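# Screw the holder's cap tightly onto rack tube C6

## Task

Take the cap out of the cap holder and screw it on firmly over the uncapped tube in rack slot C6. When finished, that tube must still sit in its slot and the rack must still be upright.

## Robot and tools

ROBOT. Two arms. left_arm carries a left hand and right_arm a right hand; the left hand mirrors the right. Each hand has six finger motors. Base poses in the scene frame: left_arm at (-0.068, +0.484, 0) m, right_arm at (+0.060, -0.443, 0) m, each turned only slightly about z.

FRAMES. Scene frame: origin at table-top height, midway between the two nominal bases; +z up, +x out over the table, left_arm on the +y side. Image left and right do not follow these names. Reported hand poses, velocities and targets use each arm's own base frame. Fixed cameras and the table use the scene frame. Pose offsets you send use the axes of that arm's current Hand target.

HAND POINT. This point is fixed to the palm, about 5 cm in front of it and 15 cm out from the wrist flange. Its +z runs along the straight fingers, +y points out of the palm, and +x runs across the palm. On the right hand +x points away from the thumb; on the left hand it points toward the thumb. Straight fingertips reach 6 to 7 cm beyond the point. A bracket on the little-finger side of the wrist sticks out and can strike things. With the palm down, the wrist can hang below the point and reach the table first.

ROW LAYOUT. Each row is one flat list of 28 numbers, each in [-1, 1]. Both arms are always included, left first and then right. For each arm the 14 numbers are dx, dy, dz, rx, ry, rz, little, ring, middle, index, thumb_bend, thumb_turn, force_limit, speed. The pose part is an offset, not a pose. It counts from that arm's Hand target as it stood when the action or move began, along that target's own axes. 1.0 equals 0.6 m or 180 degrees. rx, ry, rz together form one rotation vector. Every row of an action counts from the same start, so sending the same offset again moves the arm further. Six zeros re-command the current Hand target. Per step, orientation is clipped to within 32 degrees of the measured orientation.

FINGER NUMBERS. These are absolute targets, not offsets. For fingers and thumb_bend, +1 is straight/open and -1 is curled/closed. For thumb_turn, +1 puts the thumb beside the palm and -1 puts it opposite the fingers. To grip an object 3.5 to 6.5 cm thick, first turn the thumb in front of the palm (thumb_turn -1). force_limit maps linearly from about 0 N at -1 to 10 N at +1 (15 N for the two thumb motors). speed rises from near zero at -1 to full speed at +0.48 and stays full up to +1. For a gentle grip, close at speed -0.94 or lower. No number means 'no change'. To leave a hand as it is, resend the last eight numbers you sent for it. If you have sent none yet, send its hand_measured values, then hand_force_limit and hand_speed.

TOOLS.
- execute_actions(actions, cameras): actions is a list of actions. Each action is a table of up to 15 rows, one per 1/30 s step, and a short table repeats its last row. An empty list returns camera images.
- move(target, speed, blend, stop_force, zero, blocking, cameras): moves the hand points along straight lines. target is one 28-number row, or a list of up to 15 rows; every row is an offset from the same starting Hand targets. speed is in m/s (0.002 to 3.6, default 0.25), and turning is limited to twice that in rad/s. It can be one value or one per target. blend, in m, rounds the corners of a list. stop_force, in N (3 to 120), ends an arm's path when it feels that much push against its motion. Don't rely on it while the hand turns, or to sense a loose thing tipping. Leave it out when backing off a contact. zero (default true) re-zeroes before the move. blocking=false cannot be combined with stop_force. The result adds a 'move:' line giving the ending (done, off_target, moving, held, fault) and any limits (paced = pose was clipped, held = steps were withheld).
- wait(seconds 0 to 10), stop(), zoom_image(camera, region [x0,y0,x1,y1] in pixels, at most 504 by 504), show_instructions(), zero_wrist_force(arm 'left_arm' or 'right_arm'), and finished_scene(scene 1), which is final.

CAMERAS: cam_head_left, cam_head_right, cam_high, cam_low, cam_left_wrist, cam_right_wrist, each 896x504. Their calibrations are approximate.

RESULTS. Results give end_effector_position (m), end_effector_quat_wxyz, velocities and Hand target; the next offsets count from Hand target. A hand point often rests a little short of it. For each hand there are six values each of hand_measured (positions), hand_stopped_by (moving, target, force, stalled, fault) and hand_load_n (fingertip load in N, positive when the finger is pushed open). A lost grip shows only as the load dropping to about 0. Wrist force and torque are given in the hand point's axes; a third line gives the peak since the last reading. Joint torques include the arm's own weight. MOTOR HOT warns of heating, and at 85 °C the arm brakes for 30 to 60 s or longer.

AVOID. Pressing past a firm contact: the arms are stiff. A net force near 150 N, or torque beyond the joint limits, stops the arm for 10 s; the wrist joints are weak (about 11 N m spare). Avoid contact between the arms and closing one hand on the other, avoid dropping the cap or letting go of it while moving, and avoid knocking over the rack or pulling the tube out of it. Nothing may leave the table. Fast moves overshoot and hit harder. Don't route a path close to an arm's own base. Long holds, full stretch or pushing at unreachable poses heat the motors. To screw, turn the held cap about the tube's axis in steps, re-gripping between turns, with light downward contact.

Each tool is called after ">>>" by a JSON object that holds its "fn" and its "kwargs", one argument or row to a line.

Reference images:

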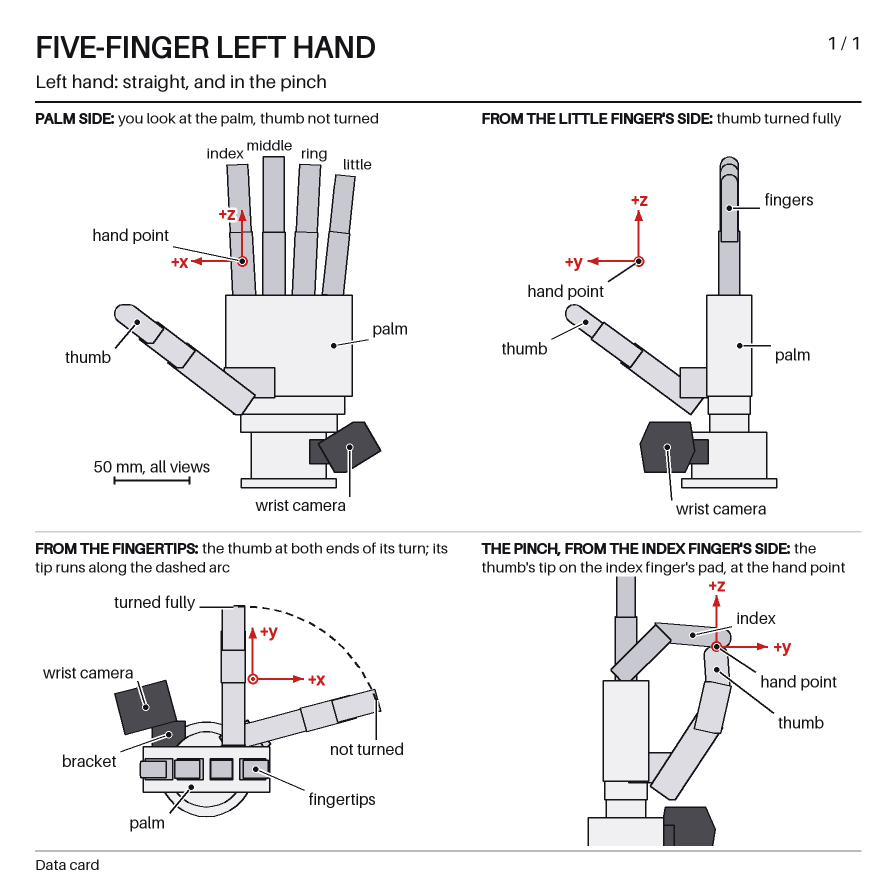

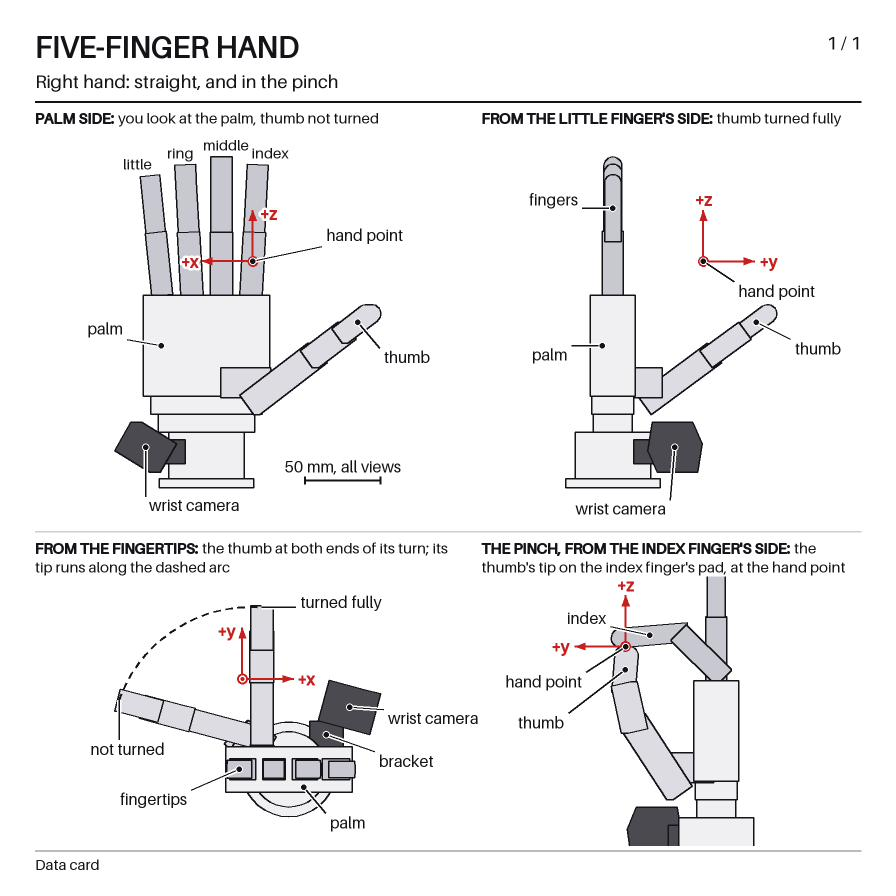

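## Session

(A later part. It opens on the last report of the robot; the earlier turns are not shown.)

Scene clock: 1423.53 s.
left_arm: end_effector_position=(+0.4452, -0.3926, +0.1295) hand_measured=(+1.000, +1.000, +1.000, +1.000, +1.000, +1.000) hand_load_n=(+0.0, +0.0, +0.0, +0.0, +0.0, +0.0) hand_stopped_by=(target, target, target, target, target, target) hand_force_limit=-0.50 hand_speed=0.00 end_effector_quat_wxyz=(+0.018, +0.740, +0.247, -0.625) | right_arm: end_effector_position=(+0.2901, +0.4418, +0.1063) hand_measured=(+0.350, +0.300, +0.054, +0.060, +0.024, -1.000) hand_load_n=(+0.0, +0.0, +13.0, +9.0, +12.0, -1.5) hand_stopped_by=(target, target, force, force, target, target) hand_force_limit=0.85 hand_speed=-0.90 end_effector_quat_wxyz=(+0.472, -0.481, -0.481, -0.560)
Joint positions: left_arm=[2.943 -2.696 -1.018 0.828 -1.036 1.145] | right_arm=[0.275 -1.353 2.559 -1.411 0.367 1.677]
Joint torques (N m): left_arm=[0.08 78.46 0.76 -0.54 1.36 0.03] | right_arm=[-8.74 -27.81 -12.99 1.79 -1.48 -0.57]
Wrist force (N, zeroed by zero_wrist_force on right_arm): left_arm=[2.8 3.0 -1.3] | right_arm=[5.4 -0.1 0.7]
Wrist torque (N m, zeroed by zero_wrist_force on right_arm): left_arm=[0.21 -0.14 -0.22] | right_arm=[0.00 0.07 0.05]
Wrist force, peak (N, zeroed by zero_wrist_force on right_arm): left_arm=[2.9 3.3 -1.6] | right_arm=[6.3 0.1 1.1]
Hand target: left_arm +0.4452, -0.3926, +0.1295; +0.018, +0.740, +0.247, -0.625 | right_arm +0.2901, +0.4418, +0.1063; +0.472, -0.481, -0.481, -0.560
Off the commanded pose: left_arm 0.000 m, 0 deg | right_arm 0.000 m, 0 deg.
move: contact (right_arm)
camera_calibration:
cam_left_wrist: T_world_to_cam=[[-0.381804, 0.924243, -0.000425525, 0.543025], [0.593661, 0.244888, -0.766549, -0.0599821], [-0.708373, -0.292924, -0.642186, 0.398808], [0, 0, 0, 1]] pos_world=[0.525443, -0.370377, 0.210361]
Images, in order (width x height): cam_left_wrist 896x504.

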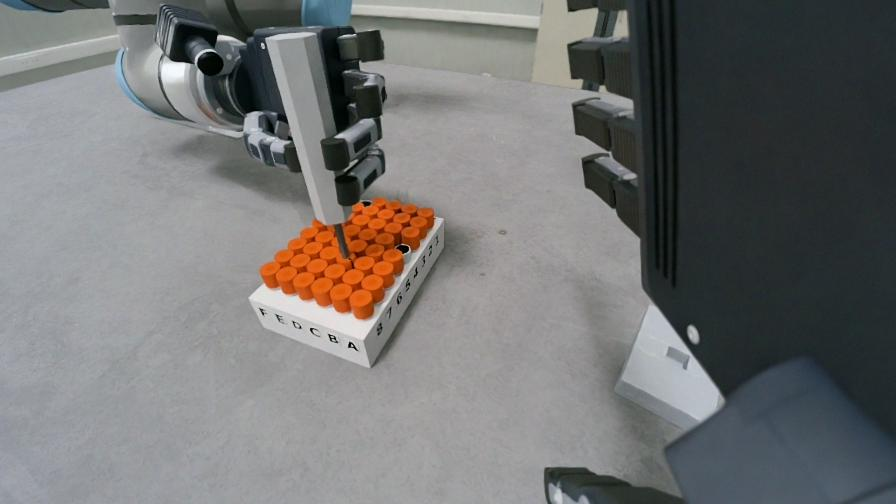

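>>> {"fn": "move", "kwargs": {
  "target": [0,0,0,0,0,0,1,1,1,1,1,1,-0.5,0,0.00026,-0.00217,-0.00103,-0.02758,-0.00235,-0.00207,0.35,0.3,-0.2,-0.2,0.02,-1,0.85,-0.9],
  "speed": 0.05,
  "cameras": ["cam_left_wrist"]
}}

>>> {"fn": "zoom_image", "kwargs": {
  "camera": "cam_left_wrist",
  "region": [320, 230, 370, 280]
}}

Scene clock: 1441.87 s.
left_arm: end_effector_position=(+0.4452, -0.3926, +0.1295) hand_measured=(+1.000, +1.000, +1.000, +1.000, +1.000, +1.000) hand_load_n=(+0.0, +0.0, +0.0, +0.0, +0.0, +0.0) hand_stopped_by=(target, target, target, target, target, target) hand_force_limit=-0.50 hand_speed=0.00 end_effector_quat_wxyz=(+0.018, +0.740, +0.247, -0.625) | right_arm: end_effector_position=(+0.2886, +0.4413, +0.1063) hand_measured=(+0.350, +0.300, +0.054, +0.062, +0.024, -1.000) hand_load_n=(+0.0, +0.0, +11.5, +12.5, +13.5, +0.0) hand_stopped_by=(target, target, force, force, target, target) hand_force_limit=0.85 hand_speed=-0.90 end_effector_quat_wxyz=(-0.447, +0.502, +0.460, +0.580)
Joint positions: left_arm=[2.943 -2.696 -1.018 0.828 -1.036 1.145] | right_arm=[0.332 -1.367 2.574 -1.358 0.509 1.617]
Joint torques (N m): left_arm=[1.55 78.99 0.16 -0.3 1.66 0] | right_arm=[-6.9 -15.18 -12.49 -1.57 -0.61 1.05]
Wrist force (N, zeroed by zero_wrist_force on right_arm): left_arm=[2.7 3.1 -1.3] | right_arm=[3.9 0.5 3.4]
Wrist torque (N m, zeroed by zero_wrist_force on right_arm): left_arm=[0.22 -0.13 -0.23] | right_arm=[-0.04 0.16 0.13]
Wrist force, peak (N, zeroed by zero_wrist_force on right_arm): left_arm=[3.0 3.3 -1.5] | right_arm=[7.4 -2.9 3.7]
Hand target: left_arm +0.4452, -0.3926, +0.1295; +0.018, +0.740, +0.247, -0.625 | right_arm +0.2887, +0.4413, +0.1063; -0.447, +0.502, +0.460, +0.580
Off the commanded pose: left_arm 0.000 m, 0 deg | right_arm 0.000 m, 0 deg.
move: done
camera_calibration:
cam_left_wrist: T_world_to_cam=[[-0.381804, 0.924243, -0.000425525, 0.543025], [0.593661, 0.244888, -0.766549, -0.0599821], [-0.708373, -0.292924, -0.642186, 0.398808], [0, 0, 0, 1]] pos_world=[0.525443, -0.370377, 0.210361]
Images, in order (width x height): cam_left_wrist 896x504.

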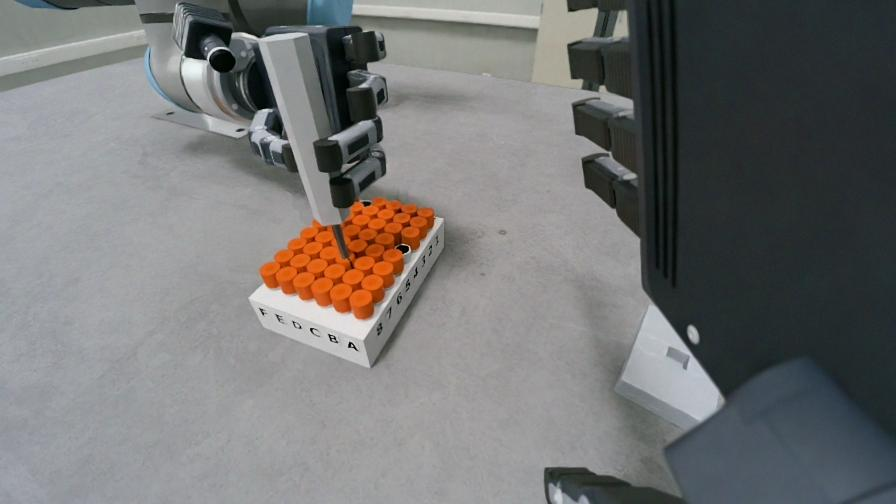

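Scaled by 10.080.

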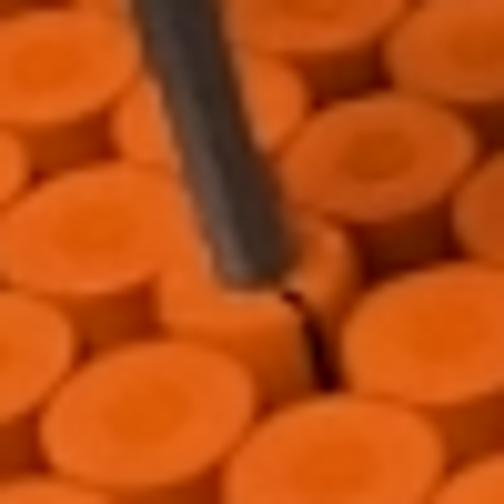

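>>> {"fn": "move", "kwargs": {
  "target": [0,0,0,0,0,0,1,1,1,1,1,1,-0.5,0,0,0.0002,0.0012,0,0,0,0.35,0.3,-0.2,-0.2,0.02,-1,0.85,-0.9],
  "speed": 0.02
}}

Scene clock: 1444.63 s.
left_arm: end_effector_position=(+0.4452, -0.3926, +0.1295) hand_measured=(+1.000, +1.000, +1.000, +1.000, +1.000, +1.000) hand_load_n=(+0.0, +0.0, +0.0, +0.0, +0.0, +0.0) hand_stopped_by=(target, target, target, target, target, target) hand_force_limit=-0.50 hand_speed=0.00 end_effector_quat_wxyz=(+0.018, +0.740, +0.247, -0.625) | right_arm: end_effector_position=(+0.2890, +0.4420, +0.1063) hand_measured=(+0.350, +0.300, +0.054, +0.062, +0.024, -1.000) hand_load_n=(-0.5, +0.0, +11.5, +12.5, +12.5, -0.5) hand_stopped_by=(target, target, force, force, target, target) hand_force_limit=0.85 hand_speed=-0.90 end_effector_quat_wxyz=(-0.447, +0.502, +0.460, +0.580)
Joint positions: left_arm=[2.943 -2.696 -1.018 0.828 -1.036 1.145] | right_arm=[0.334 -1.366 2.572 -1.357 0.512 1.616]
Joint torques (N m): left_arm=[1.83 78.46 0.89 -0.21 1.58 -0.61] | right_arm=[6.91 -5.66 -10.74 0.99 2.21 -0.89]
Wrist force (N, zeroed by zero_wrist_force on right_arm): left_arm=[2.6 3.1 -1.3] | right_arm=[6.5 -2.9 2.3]
Wrist torque (N m, zeroed by zero_wrist_force on right_arm): left_arm=[0.21 -0.12 -0.24] | right_arm=[-0.09 0.16 0.29]
Wrist force, peak (N, zeroed by zero_wrist_force on right_arm): left_arm=[2.8 3.3 -1.6] | right_arm=[7.1 -2.9 2.9]
Hand target: left_arm +0.4452, -0.3926, +0.1295; +0.018, +0.740, +0.247, -0.625 | right_arm +0.2889, +0.4420, +0.1063; -0.447, +0.502, +0.460, +0.580
Off the commanded pose: left_arm 0.000 m, 0 deg | right_arm 0.000 m, 0 deg.
move: done

>>> {"fn": "move", "kwargs": {
  "target": [0,0,0,0,0,0,1,1,1,1,1,1,-0.5,0,0,-0.0008,0.0010,0,0,0,0.35,0.3,-0.2,-0.2,0.02,-1,0.85,-0.9],
  "speed": 0.02,
  "cameras": ["cam_left_wrist"]
}}

>>> {"fn": "zoom_image", "kwargs": {
  "camera": "cam_left_wrist",
  "region": [320, 230, 370, 280]
}}

Scene clock: 1446.93 s.
left_arm: end_effector_position=(+0.4452, -0.3926, +0.1295) hand_measured=(+1.000, +1.000, +1.000, +1.000, +1.000, +1.000) hand_load_n=(+0.0, +0.0, +0.0, +0.0, +0.0, +0.0) hand_stopped_by=(target, target, target, target, target, target) hand_force_limit=-0.50 hand_speed=0.00 end_effector_quat_wxyz=(+0.018, +0.740, +0.247, -0.625) | right_arm: end_effector_position=(+0.2886, +0.4427, +0.1063) hand_measured=(+0.350, +0.300, +0.054, +0.062, +0.024, -1.000) hand_load_n=(+0.0, +0.0, +11.5, +12.0, +12.5, -1.0) hand_stopped_by=(target, target, force, force, target, target) hand_force_limit=0.85 hand_speed=-0.90 end_effector_quat_wxyz=(-0.447, +0.502, +0.460, +0.580)
Joint positions: left_arm=[2.943 -2.696 -1.018 0.828 -1.036 1.145] | right_arm=[0.338 -1.365 2.571 -1.355 0.515 1.615]
Joint torques (N m): left_arm=[3.85 79.25 0.87 -0.4 1.67 -1.07] | right_arm=[3.98 -3.98 -13.27 1.22 2.33 -1.29]
Wrist force (N, zeroed by zero_wrist_force on right_arm): left_arm=[2.7 3.0 -1.3] | right_arm=[7.3 -3.4 2.0]
Wrist torque (N m, zeroed by zero_wrist_force on right_arm): left_arm=[0.20 -0.13 -0.23] | right_arm=[-0.13 0.12 0.31]
Wrist force, peak (N, zeroed by zero_wrist_force on right_arm): left_arm=[2.9 3.3 -1.3] | right_arm=[7.6 -3.2 2.0]
Hand target: left_arm +0.4452, -0.3926, +0.1295; +0.018, +0.740, +0.247, -0.625 | right_arm +0.2886, +0.4427, +0.1063; -0.447, +0.502, +0.460, +0.580
Off the commanded pose: left_arm 0.000 m, 0 deg | right_arm 0.000 m, 0 deg.
move: done
camera_calibration:
cam_left_wrist: T_world_to_cam=[[-0.381804, 0.924243, -0.000425525, 0.543025], [0.593661, 0.244888, -0.766549, -0.0599821], [-0.708373, -0.292924, -0.642186, 0.398808], [0, 0, 0, 1]] pos_world=[0.525443, -0.370377, 0.210361]
Images, in order (width x height): cam_left_wrist 896x504.

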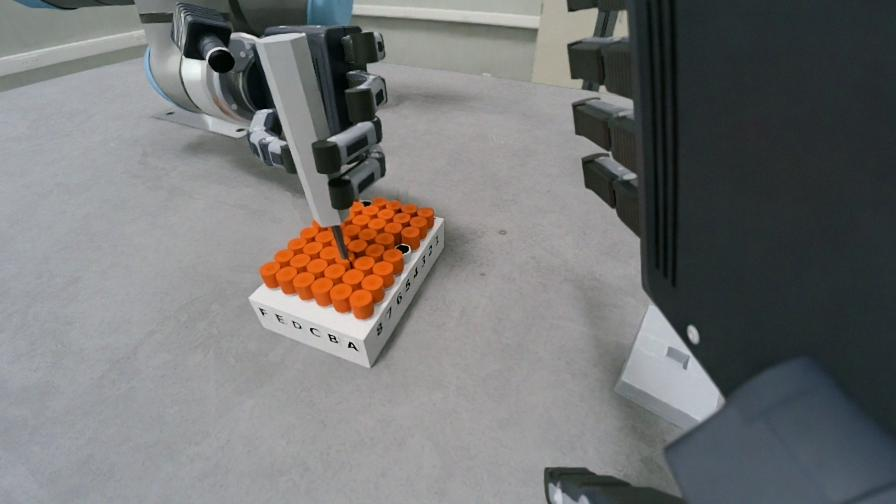

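Scaled by 10.080.

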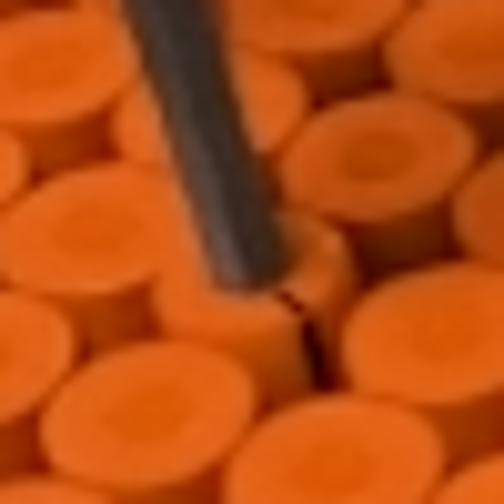

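>>> {"fn": "move", "kwargs": {
  "target": [0.0235,-0.1037,0.0337,-0.1816,-0.0549,-0.0423,1,1,1,1,1,1,-0.5,0,0,0,0,0,0,0,0.35,0.3,-0.2,-0.2,0.02,-1,0.85,-0.9],
  "speed": 0.3
}}

>>> {"fn": "move", "kwargs": {
  "target": [0.0235,-0.1037,0.0337,-0.1816,-0.0549,-0.0423,1,1,1,1,1,1,-0.5,0,0,0,0,0,0,0,0.35,0.3,-0.2,-0.2,0.02,-1,0.85,-0.9],
  "speed": 0.3,
  "cameras": ["cam_left_wrist"]
}}

>>> {"fn": "zoom_image", "kwargs": {
  "camera": "cam_left_wrist",
  "region": [370, 130, 430, 220]
}}

Scene clock: 1454.07 s.
left_arm: end_effector_position=(+0.4039, -0.3399, +0.1297) hand_measured=(+1.000, +1.000, +1.000, +1.000, +1.000, +1.000) hand_load_n=(+0.0, +0.0, +0.0, +0.0, +0.0, +0.0) hand_stopped_by=(target, target, target, target, target, target) hand_force_limit=-0.50 hand_speed=0.00 end_effector_quat_wxyz=(+0.205, +0.632, +0.458, -0.591) | right_arm: end_effector_position=(+0.2886, +0.4427, +0.1063) hand_measured=(+0.350, +0.300, +0.054, +0.062, +0.024, -1.000) hand_load_n=(+0.0, +0.0, +12.0, +12.0, +12.5, -0.5) hand_stopped_by=(target, target, force, force, target, target) hand_force_limit=0.85 hand_speed=-0.90 end_effector_quat_wxyz=(-0.447, +0.502, +0.460, +0.580)
Joint positions: left_arm=[3.168 -2.372 -1.731 1.321 -0.668 0.991] | right_arm=[0.338 -1.365 2.571 -1.355 0.515 1.615]
Joint torques (N m): left_arm=[4.89 19.36 -3.57 -0.14 0.56 -0.33] | right_arm=[-8.82 -10.55 -1.32 -1.56 -1.21 1.48]
Wrist force (N, zeroed by zero_wrist_force on right_arm): left_arm=[2.7 3.3 -1.3] | right_arm=[7.4 -3.0 1.9]
Wrist torque (N m, zeroed by zero_wrist_force on right_arm): left_arm=[0.24 -0.12 -0.13] | right_arm=[-0.08 0.14 0.31]
Wrist force, peak (N, zeroed by zero_wrist_force on right_arm): left_arm=[2.3 5.0 -1.3] | right_arm=[7.7 -3.3 2.1]
Hand target: left_arm +0.4038, -0.3399, +0.1295; +0.205, +0.632, +0.458, -0.591 | right_arm +0.2886, +0.4427, +0.1063; -0.447, +0.502, +0.460, +0.580
Off the commanded pose: left_arm 0.000 m, 0 deg | right_arm 0.000 m, 0 deg.
move: done

Scene clock: 1455.70 s.
left_arm: end_effector_position=(+0.3398, -0.3205, +0.1296) hand_measured=(+1.000, +1.000, +1.000, +1.000, +1.000, +1.000) hand_load_n=(+0.0, +0.0, +0.0, +0.0, +0.0, +0.0) hand_stopped_by=(target, target, target, target, target, target) hand_force_limit=-0.50 hand_speed=0.00 end_effector_quat_wxyz=(+0.373, +0.465, +0.627, -0.502) end_effector_velocity=(-0.001, +0.000, -0.001) end_effector_angular_velocity=(-0.002, +0.010, +0.002) | right_arm: end_effector_position=(+0.2886, +0.4427, +0.1063) hand_measured=(+0.350, +0.300, +0.054, +0.062, +0.024, -1.000) hand_load_n=(+0.0, +0.0, +11.5, +12.0, +13.0, -1.0) hand_stopped_by=(target, target, force, force, target, target) hand_force_limit=0.85 hand_speed=-0.90 end_effector_quat_wxyz=(-0.447, +0.502, +0.460, +0.580)
Joint positions: left_arm=[3.307 -2.076 -2.251 2.123 -0.273 0.358] | right_arm=[0.338 -1.365 2.571 -1.355 0.515 1.615]
Joint velocities: left_arm=[0 -0.003 -0.002 -0.001 0.001 -0.005] | right_arm=[within noise]
Joint torques (N m): left_arm=[5.33 7.13 -8.94 -1.48 2.95 -0.89] | right_arm=[-8.41 -11.07 3.18 -1.47 -1.27 1.32]
Wrist force (N, zeroed by zero_wrist_force on right_arm): left_arm=[2.8 3.1 -1.5] | right_arm=[7.2 -3.2 2.0]
Wrist torque (N m, zeroed by zero_wrist_force on right_arm): left_arm=[0.20 -0.16 -0.12] | right_arm=[-0.11 0.14 0.31]
Wrist force, peak (N, zeroed by zero_wrist_force on right_arm): left_arm=[2.8 4.0 -2.3] | right_arm=[7.6 -3.3 2.1]
Hand target: left_arm +0.3398, -0.3205, +0.1296; +0.373, +0.465, +0.627, -0.502 | right_arm +0.2886, +0.4427, +0.1063; -0.447, +0.502, +0.460, +0.580
Off the commanded pose: left_arm 0.000 m, 0 deg | right_arm 0.000 m, 0 deg.
move: done
camera_calibration:
cam_left_wrist: T_world_to_cam=[[-0.999114, -0.0420832, -0.000492032, 0.336312], [-0.0266587, 0.641874, -0.766346, 0.322944], [0.0325661, -0.765654, -0.642428, -0.0578935], [0, 0, 0, 1]] pos_world=[0.346508, -0.237463, 0.21046]
Images, in order (width x height): cam_left_wrist 896x504.

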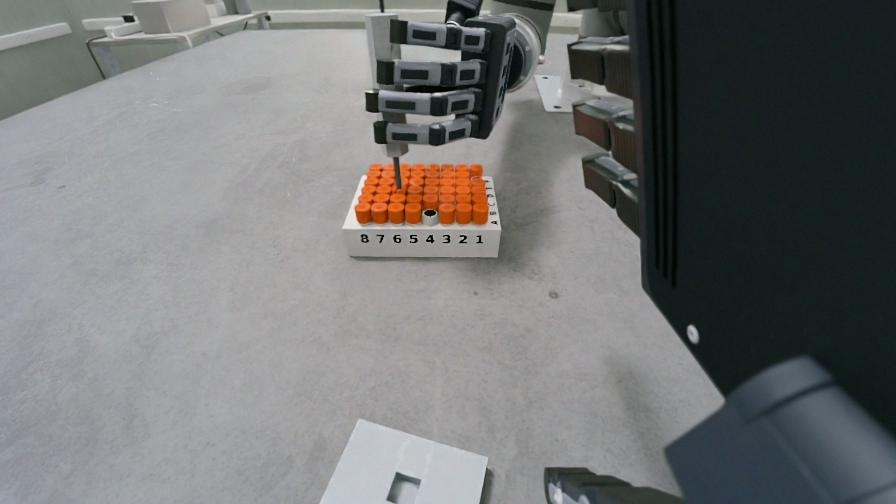

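Scaled by 5.600.

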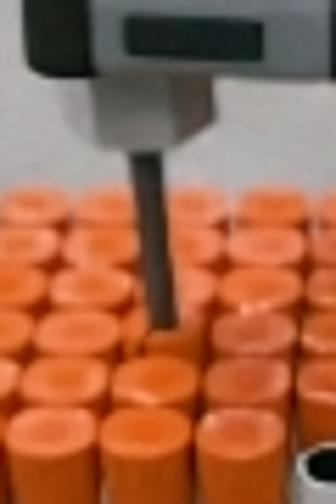

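>>> {"fn": "move", "kwargs": {
  "target": [0,0,0,0,0,0,1,1,1,1,1,1,-0.5,0,0.00088,-0.00123,0.00305,0.00122,-0.01042,-0.00457,0.35,0.3,-0.2,-0.2,0.02,-1,0.85,-0.9],
  "speed": 0.03
}}

>>> {"fn": "move", "kwargs": {
  "target": [
    [-0.0377,0.1001,0.0317,0.1816,0.0549,0.0423,1,1,1,1,1,1,-0.5,0,0,0,0,0,0,0,0.35,0.3,-0.2,-0.2,0.02,-1,0.85,-0.9]
  ],
  "speed": 0.3
}}

>>> {"fn": "move", "kwargs": {
  "target": [
    [-0.0377,0.1001,0.0317,0.1816,0.0549,0.0423,1,1,1,1,1,1,-0.5,0,0,0,0,0,0,0,0.35,0.3,-0.2,-0.2,0.02,-1,0.85,-0.9]
  ],
  "speed": 0.3,
  "cameras": ["cam_left_wrist"]
}}

>>> {"fn": "zoom_image", "kwargs": {
  "camera": "cam_left_wrist",
  "region": [310, 200, 370, 290]
}}

Scene clock: 1461.53 s.
left_arm: end_effector_position=(+0.3398, -0.3205, +0.1296) hand_measured=(+1.000, +1.000, +1.000, +1.000, +1.000, +1.000) hand_load_n=(+0.0, +0.5, +0.0, +0.0, +0.0, +0.0) hand_stopped_by=(target, target, target, target, target, target) hand_force_limit=-0.50 hand_speed=0.00 end_effector_quat_wxyz=(+0.373, +0.465, +0.627, -0.502) | right_arm: end_effector_position=(+0.2881, +0.4446, +0.1071) hand_measured=(+0.350, +0.300, +0.054, +0.062, +0.024, -1.000) hand_load_n=(+0.0, +0.0, +11.0, +13.0, +12.5, -0.5) hand_stopped_by=(target, target, force, force, target, target) hand_force_limit=0.85 hand_speed=-0.90 end_effector_quat_wxyz=(-0.436, +0.507, +0.472, +0.575)
Joint positions: left_arm=[3.307 -2.076 -2.252 2.124 -0.273 0.358] | right_arm=[0.347 -1.386 2.545 -1.24 0.521 1.541]
Joint torques (N m): left_arm=[4.24 8.97 -8.92 -5.03 2.62 -0.25] | right_arm=[-9.16 -7.82 3.56 -0.63 0.54 0.51]
Wrist force (N, zeroed by zero_wrist_force on right_arm): left_arm=[3.0 3.4 -1.3] | right_arm=[7.0 -2.7 2.2]
Wrist torque (N m, zeroed by zero_wrist_force on right_arm): left_arm=[0.24 -0.18 -0.11] | right_arm=[-0.10 0.20 0.30]
Wrist force, peak (N, zeroed by zero_wrist_force on right_arm): left_arm=[3.0 3.4 -1.3] | right_arm=[7.8 -3.3 2.0]
Hand target: left_arm +0.3398, -0.3205, +0.1296; +0.373, +0.465, +0.627, -0.502 | right_arm +0.2881, +0.4446, +0.1069; -0.436, +0.507, +0.472, +0.574
Off the commanded pose: left_arm 0.000 m, 0 deg | right_arm 0.000 m, 0 deg.
move: done

Scene clock: 1463.10 s.
left_arm: end_effector_position=(+0.4038, -0.3399, +0.1295) hand_measured=(+1.000, +1.000, +1.000, +1.000, +1.000, +1.000) hand_load_n=(+0.0, +0.0, +0.0, +0.0, +0.0, +0.0) hand_stopped_by=(target, target, target, target, target, target) hand_force_limit=-0.50 hand_speed=0.00 end_effector_quat_wxyz=(+0.205, +0.631, +0.458, -0.591) | right_arm: end_effector_position=(+0.2881, +0.4446, +0.1069) hand_measured=(+0.350, +0.300, +0.054, +0.062, +0.024, -1.000) hand_load_n=(+0.0, +0.0, +11.0, +13.0, +13.0, -0.5) hand_stopped_by=(target, target, force, force, target, target) hand_force_limit=0.85 hand_speed=-0.90 end_effector_quat_wxyz=(-0.436, +0.507, +0.472, +0.574)
Joint positions: left_arm=[3.168 -2.372 -1.732 1.321 -0.667 0.991] | right_arm=[0.347 -1.386 2.545 -1.24 0.52 1.541]
Joint torques (N m): left_arm=[-2.8 61.59 22.82 -4.39 -2.07 1.2] | right_arm=[-8.78 -6.21 3.82 1.48 -1.2 -1.24]
Wrist force (N, zeroed by zero_wrist_force on right_arm): left_arm=[2.6 3.3 -1.5] | right_arm=[8.4 -2.3 2.5]
Wrist torque (N m, zeroed by zero_wrist_force on right_arm): left_arm=[0.25 -0.12 -0.22] | right_arm=[-0.09 0.24 0.30]
Wrist force, peak (N, zeroed by zero_wrist_force on right_arm): left_arm=[2.9 4.1 -2.4] | right_arm=[9.0 -2.1 2.6]
Hand target: left_arm +0.4039, -0.3399, +0.1296; +0.205, +0.632, +0.458, -0.591 | right_arm +0.2881, +0.4446, +0.1069; -0.436, +0.507, +0.472, +0.574
Off the commanded pose: left_arm 0.000 m, 0 deg | right_arm 0.000 m, 0 deg.
move: done

Scene clock: 1464.67 s.
left_arm: end_effector_position=(+0.4452, -0.3925, +0.1294) hand_measured=(+1.000, +1.000, +1.000, +1.000, +1.000, +1.000) hand_load_n=(+0.0, +0.0, +0.0, +0.0, +0.0, +0.0) hand_stopped_by=(target, target, target, target, target, target) hand_force_limit=-0.50 hand_speed=0.00 end_effector_quat_wxyz=(+0.018, +0.740, +0.247, -0.625) | right_arm: end_effector_position=(+0.2881, +0.4446, +0.1069) hand_measured=(+0.350, +0.300, +0.054, +0.062, +0.024, -1.000) hand_load_n=(+0.0, +0.0, +11.0, +13.0, +12.5, +0.0) hand_stopped_by=(target, target, force, force, target, target) hand_force_limit=0.85 hand_speed=-0.90 end_effector_quat_wxyz=(-0.436, +0.507, +0.472, +0.574)
Joint positions: left_arm=[2.943 -2.696 -1.018 0.828 -1.036 1.145] | right_arm=[0.347 -1.386 2.545 -1.24 0.52 1.541]
Joint torques (N m): left_arm=[-4.84 75.12 29.7 -4.75 -1.97 0.01] | right_arm=[-8.98 -6.9 4.07 1.35 -1.36 -1.07]
Wrist force (N, zeroed by zero_wrist_force on right_arm): left_arm=[2.8 3.0 -1.4] | right_arm=[8.8 -2.0 2.8]
Wrist torque (N m, zeroed by zero_wrist_force on right_arm): left_arm=[0.21 -0.15 -0.22] | right_arm=[-0.07 0.22 0.31]
Wrist force, peak (N, zeroed by zero_wrist_force on right_arm): left_arm=[2.8 3.8 -2.2] | right_arm=[8.9 -2.3 2.7]
Hand target: left_arm +0.4452, -0.3925, +0.1296; +0.018, +0.740, +0.247, -0.625 | right_arm +0.2881, +0.4446, +0.1069; -0.436, +0.507, +0.472, +0.574
Off the commanded pose: left_arm 0.000 m, 0 deg | right_arm 0.000 m, 0 deg.
move: done
camera_calibration:
cam_left_wrist: T_world_to_cam=[[-0.382088, 0.924126, -0.000295873, 0.543012], [0.593362, 0.245085, -0.766717, -0.0598953], [-0.70847, -0.293129, -0.641985, 0.398644], [0, 0, 0, 1]] pos_world=[0.525446, -0.370278, 0.210161]
Images, in order (width x height): cam_left_wrist 896x504.

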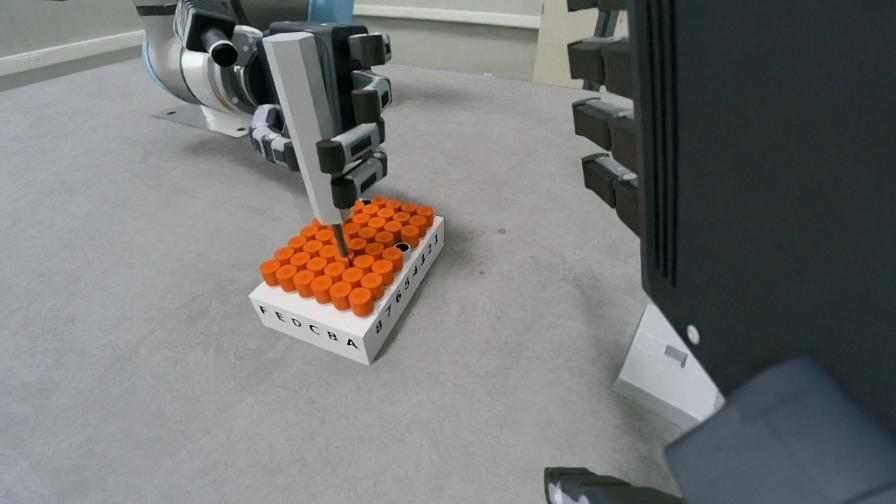

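Scaled by 5.600.

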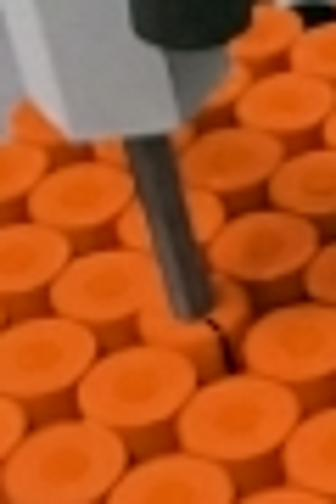

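>>> {"fn": "move", "kwargs": {
  "target": [0,0,0,0,0,0,1,1,1,1,1,1,-0.5,0,0.00092,-0.00413,-0.00005,-0.05522,-0.00553,-0.00228,0.35,0.3,-0.2,-0.2,0.02,-1,0.85,-0.9],
  "speed": 0.05,
  "cameras": ["cam_left_wrist"]
}}

>>> {"fn": "zoom_image", "kwargs": {
  "camera": "cam_left_wrist",
  "region": [310, 200, 370, 290]
}}

Scene clock: 1473.00 s.
left_arm: end_effector_position=(+0.4452, -0.3925, +0.1296) hand_measured=(+1.000, +1.000, +1.000, +1.000, +1.000, +1.000) hand_load_n=(+0.0, +0.0, +0.0, +0.0, +0.0, +0.0) hand_stopped_by=(target, target, target, target, target, target) hand_force_limit=-0.50 hand_speed=0.00 end_effector_quat_wxyz=(+0.018, +0.740, +0.247, -0.625) | right_arm: end_effector_position=(+0.2856, +0.4450, +0.1072) hand_measured=(+0.350, +0.300, +0.054, +0.062, +0.024, -1.000) hand_load_n=(+0.0, +0.0, +11.5, +11.0, +13.0, -1.5) hand_stopped_by=(target, target, force, force, target, target) hand_force_limit=0.85 hand_speed=-0.90 end_effector_quat_wxyz=(-0.384, +0.546, +0.426, +0.610)
Joint positions: left_arm=[2.943 -2.696 -1.018 0.828 -1.036 1.145] | right_arm=[0.505 -1.397 2.559 -1.215 0.852 1.506]
Joint torques (N m): left_arm=[-4.54 78.53 26.04 -3.44 -1.72 1.04] | right_arm=[-4.78 -6.74 -14.82 -0.93 0.58 1.4]
Wrist force (N, zeroed by zero_wrist_force on right_arm): left_arm=[2.8 3.2 -1.4] | right_arm=[4.6 -0.5 1.6]
Wrist torque (N m, zeroed by zero_wrist_force on right_arm): left_arm=[0.24 -0.14 -0.23] | right_arm=[-0.02 0.12 0.18]
Wrist force, peak (N, zeroed by zero_wrist_force on right_arm): left_arm=[3.0 3.3 -1.5] | right_arm=[9.3 -2.5 2.8]
Hand target: left_arm +0.4452, -0.3925, +0.1296; +0.018, +0.740, +0.247, -0.625 | right_arm +0.2856, +0.4450, +0.1072; -0.384, +0.546, +0.426, +0.610
Off the commanded pose: left_arm 0.000 m, 0 deg | right_arm 0.000 m, 0 deg.
move: done
camera_calibration:
cam_left_wrist: T_world_to_cam=[[-0.381804, 0.924243, -0.000425525, 0.543025], [0.593661, 0.244888, -0.766549, -0.0599821], [-0.708373, -0.292924, -0.642186, 0.398808], [0, 0, 0, 1]] pos_world=[0.525443, -0.370377, 0.210361]
Images, in order (width x height): cam_left_wrist 896x504.

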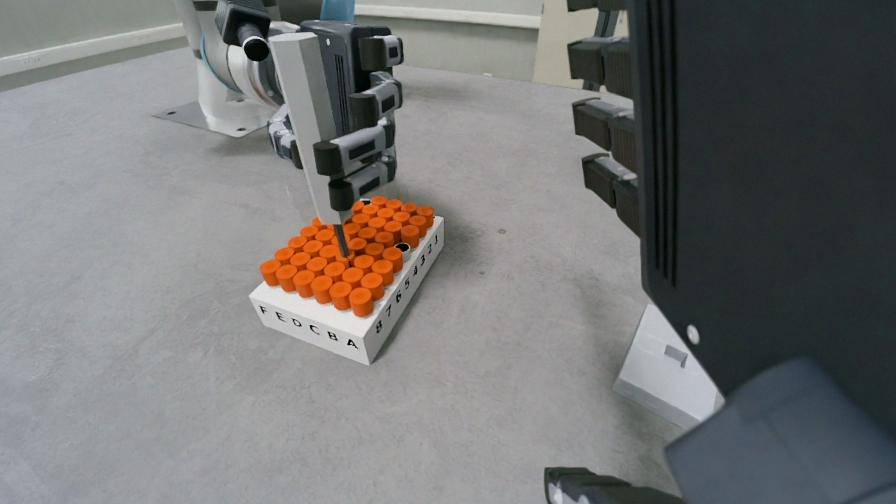

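Scaled by 5.600.

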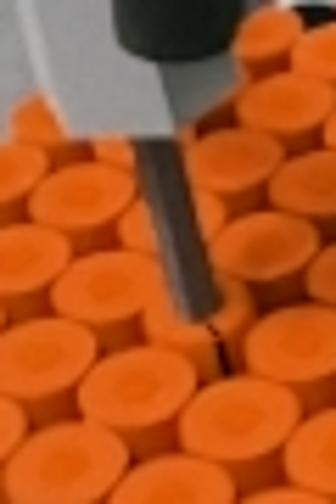

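>>> {"fn": "move", "kwargs": {
  "target": [0,0,0,0,0,0,1,1,1,1,1,1,-0.5,0,0.00062,-0.00628,0.00069,-0.08283,-0.00829,-0.00342,0.35,0.3,-0.2,-0.2,0.02,-1,0.85,-0.9],
  "speed": 0.05,
  "cameras": ["cam_left_wrist"]
}}

>>> {"fn": "zoom_image", "kwargs": {
  "camera": "cam_left_wrist",
  "region": [310, 200, 370, 290]
}}

Scene clock: 1479.27 s.
left_arm: end_effector_position=(+0.4452, -0.3925, +0.1296) hand_measured=(+1.000, +1.000, +1.000, +1.000, +1.000, +1.000) hand_load_n=(+0.0, +0.0, +0.0, +0.0, +0.0, +0.0) hand_stopped_by=(target, target, target, target, target, target) hand_force_limit=-0.50 hand_speed=0.00 end_effector_quat_wxyz=(+0.018, +0.740, +0.247, -0.625) | right_arm: end_effector_position=(+0.2822, +0.4467, +0.1072) hand_measured=(+0.350, +0.300, +0.054, +0.062, +0.024, -1.000) hand_load_n=(+0.0, +0.0, +12.5, +9.0, +13.0, -3.0) hand_stopped_by=(target, target, force, force, target, target) hand_force_limit=0.85 hand_speed=-0.90 end_effector_quat_wxyz=(-0.301, +0.597, +0.351, +0.655)
Joint positions: left_arm=[2.943 -2.696 -1.018 0.828 -1.036 1.145] | right_arm=[0.788 -1.357 2.498 -1.182 1.396 1.477]
Joint torques (N m): left_arm=[-1.72 78.95 11.83 -0.3 -0.34 0.59] | right_arm=[-4.64 -21.94 1.58 -1.49 0.96 0.94]
Wrist force (N, zeroed by zero_wrist_force on right_arm): left_arm=[2.7 3.1 -1.3] | right_arm=[6.8 -1.0 -0.6]
Wrist torque (N m, zeroed by zero_wrist_force on right_arm): left_arm=[0.21 -0.12 -0.23] | right_arm=[0.04 0.05 0.24]
Wrist force, peak (N, zeroed by zero_wrist_force on right_arm): left_arm=[2.9 3.3 -1.5] | right_arm=[7.3 -1.7 -0.8]
Hand target: left_arm +0.4452, -0.3925, +0.1296; +0.018, +0.740, +0.247, -0.625 | right_arm +0.2822, +0.4466, +0.1073; -0.301, +0.597, +0.351, +0.655
Off the commanded pose: left_arm 0.000 m, 0 deg | right_arm 0.000 m, 0 deg.
move: done
camera_calibration:
cam_left_wrist: T_world_to_cam=[[-0.381804, 0.924243, -0.000425525, 0.543025], [0.593661, 0.244888, -0.766549, -0.0599821], [-0.708373, -0.292924, -0.642186, 0.398808], [0, 0, 0, 1]] pos_world=[0.525443, -0.370377, 0.210361]
Images, in order (width x height): cam_left_wrist 896x504.

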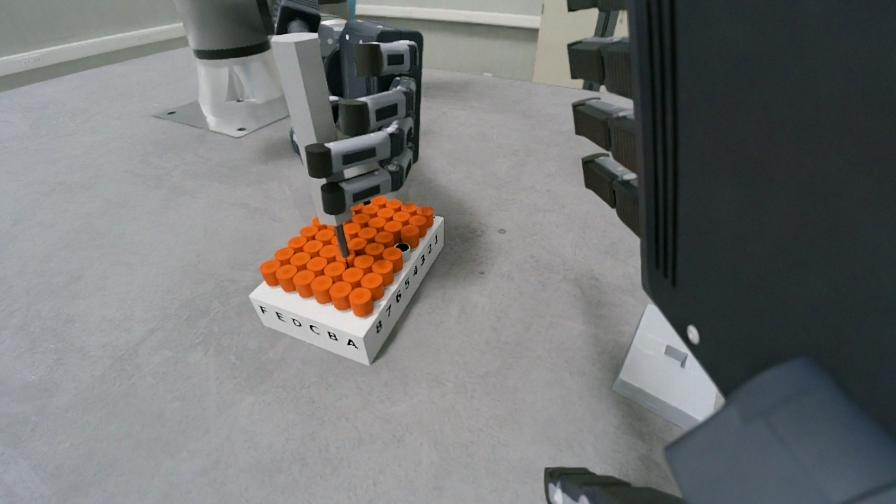

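Scaled by 5.600.

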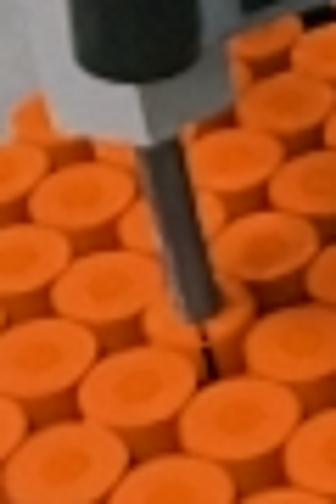

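>>> {"fn": "move", "kwargs": {
  "target": [0,0,0,0,0,0,1,1,1,1,1,1,-0.5,0,0.00062,-0.0065,0,-0.08279,-0.00837,-0.0034,0.35,0.3,-0.2,-0.2,0.02,-1,0.85,-0.9],
  "speed": 0.05,
  "cameras": ["cam_left_wrist"]
}}

>>> {"fn": "zoom_image", "kwargs": {
  "camera": "cam_left_wrist",
  "region": [310, 200, 370, 290]
}}

Scene clock: 1484.43 s.
left_arm: end_effector_position=(+0.4452, -0.3925, +0.1296) hand_measured=(+1.000, +1.000, +1.000, +1.000, +1.000, +1.000) hand_load_n=(+0.0, -0.5, -0.5, +0.0, +0.0, +0.0) hand_stopped_by=(target, target, target, target, target, target) hand_force_limit=-0.50 hand_speed=0.00 end_effector_quat_wxyz=(+0.018, +0.740, +0.247, -0.625) | right_arm: end_effector_position=(+0.2790, +0.4490, +0.1072) hand_measured=(+0.350, +0.300, +0.054, +0.060, +0.024, -1.000) hand_load_n=(+0.0, +0.0, +13.5, +6.5, +13.5, -4.5) hand_stopped_by=(target, target, force, force, target, target) hand_force_limit=0.85 hand_speed=-0.90 end_effector_quat_wxyz=(-0.213, +0.638, +0.270, +0.689)
Joint positions: left_arm=[2.943 -2.696 -1.018 0.828 -1.036 1.145] | right_arm=[1.028 -1.273 2.361 -1.131 1.897 1.457]
Joint torques (N m): left_arm=[-0.9 78.21 0.51 -0.37 0.68 0.33] | right_arm=[-6.63 -28.34 4.05 -1.27 -0.39 0.65]
Wrist force (N, zeroed by zero_wrist_force on right_arm): left_arm=[2.8 3.2 -1.4] | right_arm=[9.4 0.7 -0.7]
Wrist torque (N m, zeroed by zero_wrist_force on right_arm): left_arm=[0.24 -0.15 -0.23] | right_arm=[0.04 0.04 0.18]
Wrist force, peak (N, zeroed by zero_wrist_force on right_arm): left_arm=[2.9 3.3 -1.4] | right_arm=[9.8 0.6 -0.7]
Hand target: left_arm +0.4452, -0.3925, +0.1296; +0.018, +0.740, +0.247, -0.625 | right_arm +0.2790, +0.4489, +0.1072; -0.213, +0.638, +0.270, +0.689
Off the commanded pose: left_arm 0.000 m, 0 deg | right_arm 0.000 m, 0 deg.
move: done
camera_calibration:
cam_left_wrist: T_world_to_cam=[[-0.381804, 0.924243, -0.000425525, 0.543025], [0.593661, 0.244888, -0.766549, -0.0599821], [-0.708373, -0.292924, -0.642186, 0.398808], [0, 0, 0, 1]] pos_world=[0.525443, -0.370377, 0.210361]
Images, in order (width x height): cam_left_wrist 896x504.

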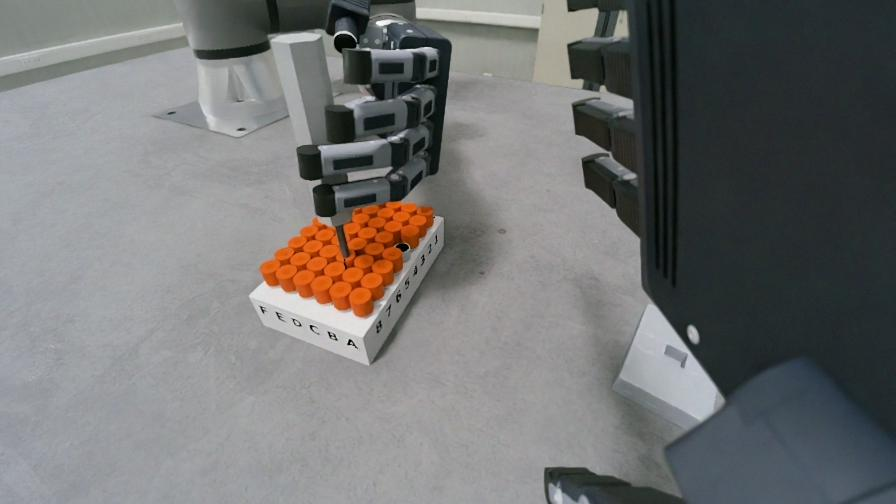

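Scaled by 5.600.

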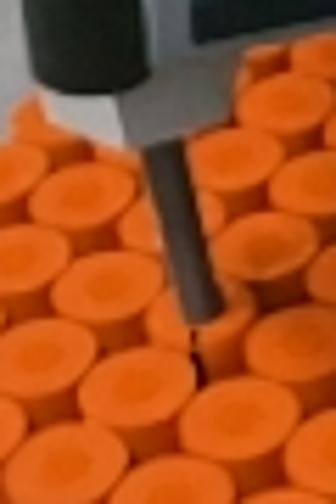

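>>> {"fn": "move", "kwargs": {
  "target": [0,0,0,0,0,0,1,1,1,1,1,1,-0.5,0,0.00112,-0.00608,0.00003,-0.08285,-0.00836,-0.00335,0.35,0.3,-0.2,-0.2,0.02,-1,0.85,-0.9],
  "speed": 0.05,
  "cameras": ["cam_left_wrist"]
}}

>>> {"fn": "zoom_image", "kwargs": {
  "camera": "cam_left_wrist",
  "region": [310, 200, 370, 290]
}}

Scene clock: 1490.17 s.
left_arm: end_effector_position=(+0.4452, -0.3925, +0.1296) hand_measured=(+1.000, +1.000, +1.000, +1.000, +1.000, +1.000) hand_load_n=(+0.0, -0.5, +0.0, +0.0, +0.0, +0.0) hand_stopped_by=(target, target, target, target, target, target) hand_force_limit=-0.50 hand_speed=0.00 end_effector_quat_wxyz=(+0.018, +0.740, +0.247, -0.625) | right_arm: end_effector_position=(+0.2766, +0.4518, +0.1075) hand_measured=(+0.350, +0.300, +0.054, +0.060, +0.024, -1.000) hand_load_n=(+0.0, +0.0, +14.5, +5.0, +13.5, -5.5) hand_stopped_by=(target, target, force, force, target, target) hand_force_limit=0.85 hand_speed=-0.90 end_effector_quat_wxyz=(-0.122, +0.668, +0.185, +0.711)
Joint positions: left_arm=[2.943 -2.696 -1.018 0.828 -1.036 1.145] | right_arm=[1.177 -1.169 2.18 -1.065 2.308 1.434]
Joint torques (N m): left_arm=[0.73 78.7 1.72 -0.5 1.64 -0.12] | right_arm=[-9.3 -36.79 4.04 -2.3 -1.52 1.12]
Wrist force (N, zeroed by zero_wrist_force on right_arm): left_arm=[2.8 3.2 -1.5] | right_arm=[9.2 0.5 -2.1]
Wrist torque (N m, zeroed by zero_wrist_force on right_arm): left_arm=[0.24 -0.15 -0.23] | right_arm=[0.05 -0.07 0.21]
Wrist force, peak (N, zeroed by zero_wrist_force on right_arm): left_arm=[3.0 3.2 -1.3] | right_arm=[9.9 0.8 -0.8]
Hand target: left_arm +0.4452, -0.3925, +0.1296; +0.018, +0.740, +0.247, -0.625 | right_arm +0.2766, +0.4517, +0.1075; -0.122, +0.668, +0.185, +0.711
Off the commanded pose: left_arm 0.000 m, 0 deg | right_arm 0.000 m, 0 deg.
move: done
camera_calibration:
cam_left_wrist: T_world_to_cam=[[-0.381804, 0.924243, -0.000425525, 0.543025], [0.593661, 0.244888, -0.766549, -0.0599821], [-0.708373, -0.292924, -0.642186, 0.398808], [0, 0, 0, 1]] pos_world=[0.525443, -0.370377, 0.210361]
Images, in order (width x height): cam_left_wrist 896x504.

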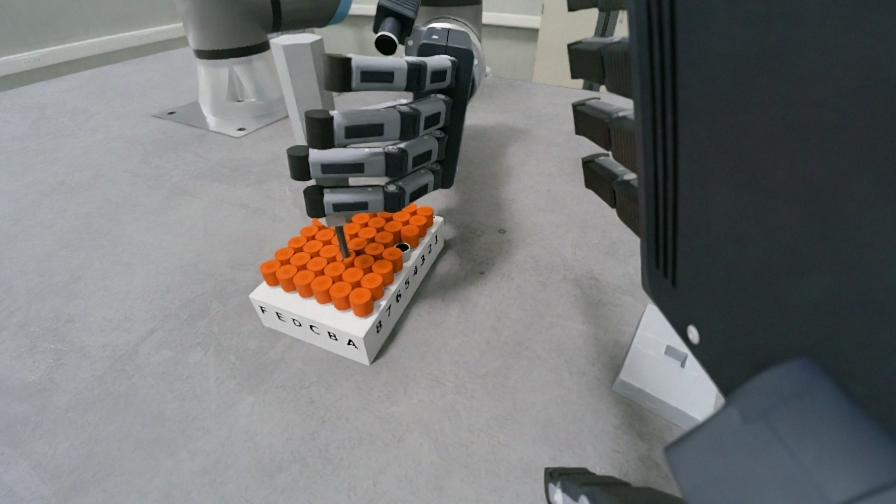

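Scaled by 5.600.

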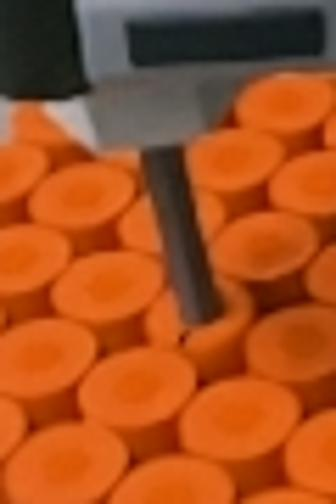

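>>> {"fn": "move", "kwargs": {
  "target": [0,0,0,0,0,0,1,1,1,1,1,1,-0.5,0,0.00108,-0.00567,-0.00053,-0.07739,-0.00778,-0.00305,0.35,0.3,-0.2,-0.2,0.02,-1,0.85,-0.9],
  "speed": 0.05,
  "cameras": ["cam_left_wrist"]
}}

>>> {"fn": "zoom_image", "kwargs": {
  "camera": "cam_left_wrist",
  "region": [310, 200, 370, 290]
}}

Scene clock: 1497.07 s.
left_arm: end_effector_position=(+0.4452, -0.3925, +0.1296) hand_measured=(+1.000, +1.000, +1.000, +1.000, +1.000, +1.000) hand_load_n=(+0.0, +0.0, +0.0, +0.0, +0.0, +0.0) hand_stopped_by=(target, target, target, target, target, target) hand_force_limit=-0.50 hand_speed=0.00 end_effector_quat_wxyz=(+0.018, +0.740, +0.247, -0.625) | right_arm: end_effector_position=(+0.2748, +0.4548, +0.1077) hand_measured=(+0.350, +0.300, +0.054, +0.060, +0.024, -1.000) hand_load_n=(+0.0, +0.0, +14.0, +5.5, +13.5, -4.5) hand_stopped_by=(target, target, force, force, target, target) hand_force_limit=0.85 hand_speed=-0.90 end_effector_quat_wxyz=(-0.034, +0.685, +0.102, +0.720)
Joint positions: left_arm=[2.943 -2.696 -1.018 0.828 -1.036 1.145] | right_arm=[1.247 -1.068 1.993 -1.006 2.622 1.4]
Joint torques (N m): left_arm=[3.37 78.78 0.26 -0.54 1.62 -0.46] | right_arm=[-7.08 -43.41 -0.92 -2.39 -2.1 1.94]
Wrist force (N, zeroed by zero_wrist_force on right_arm): left_arm=[2.8 3.1 -1.2] | right_arm=[4.0 0.9 -2.0]
Wrist torque (N m, zeroed by zero_wrist_force on right_arm): left_arm=[0.21 -0.14 -0.22] | right_arm=[0.08 -0.08 0.14]
Wrist force, peak (N, zeroed by zero_wrist_force on right_arm): left_arm=[3.0 3.2 -1.4] | right_arm=[9.8 0.5 -1.9]
Hand target: left_arm +0.4452, -0.3925, +0.1296; +0.018, +0.740, +0.247, -0.625 | right_arm +0.2748, +0.4547, +0.1078; -0.034, +0.685, +0.102, +0.720
Off the commanded pose: left_arm 0.000 m, 0 deg | right_arm 0.000 m, 0 deg.
move: done
camera_calibration:
cam_left_wrist: T_world_to_cam=[[-0.381804, 0.924243, -0.000425525, 0.543025], [0.593661, 0.244888, -0.766549, -0.0599821], [-0.708373, -0.292924, -0.642186, 0.398808], [0, 0, 0, 1]] pos_world=[0.525443, -0.370377, 0.210361]
Images, in order (width x height): cam_left_wrist 896x504.

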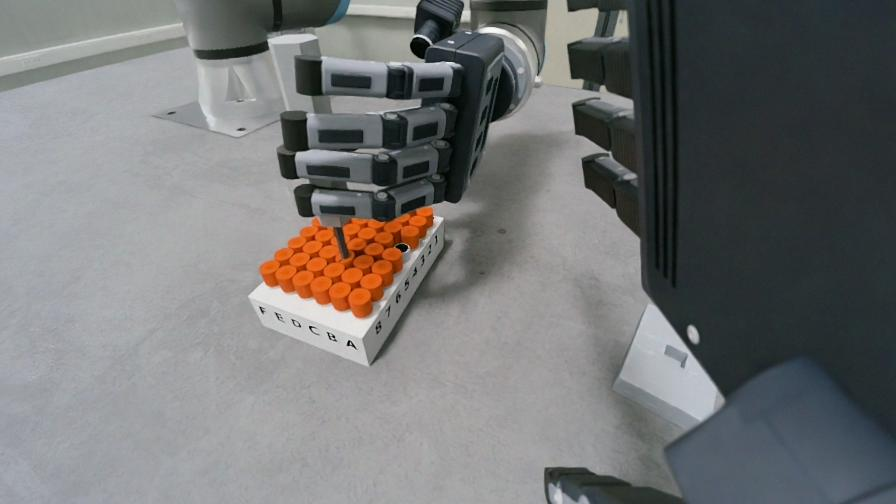

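Scaled by 5.600.

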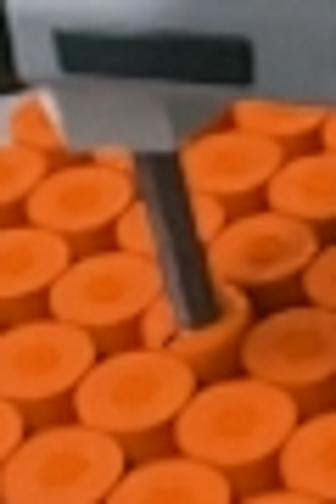

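>>> {"fn": "zoom_image", "kwargs": {
  "camera": "cam_left_wrist",
  "region": [330, 242, 360, 272]
}}

Scaled by 16.800.

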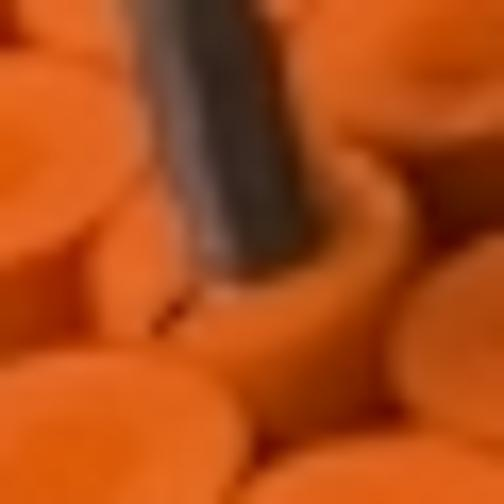

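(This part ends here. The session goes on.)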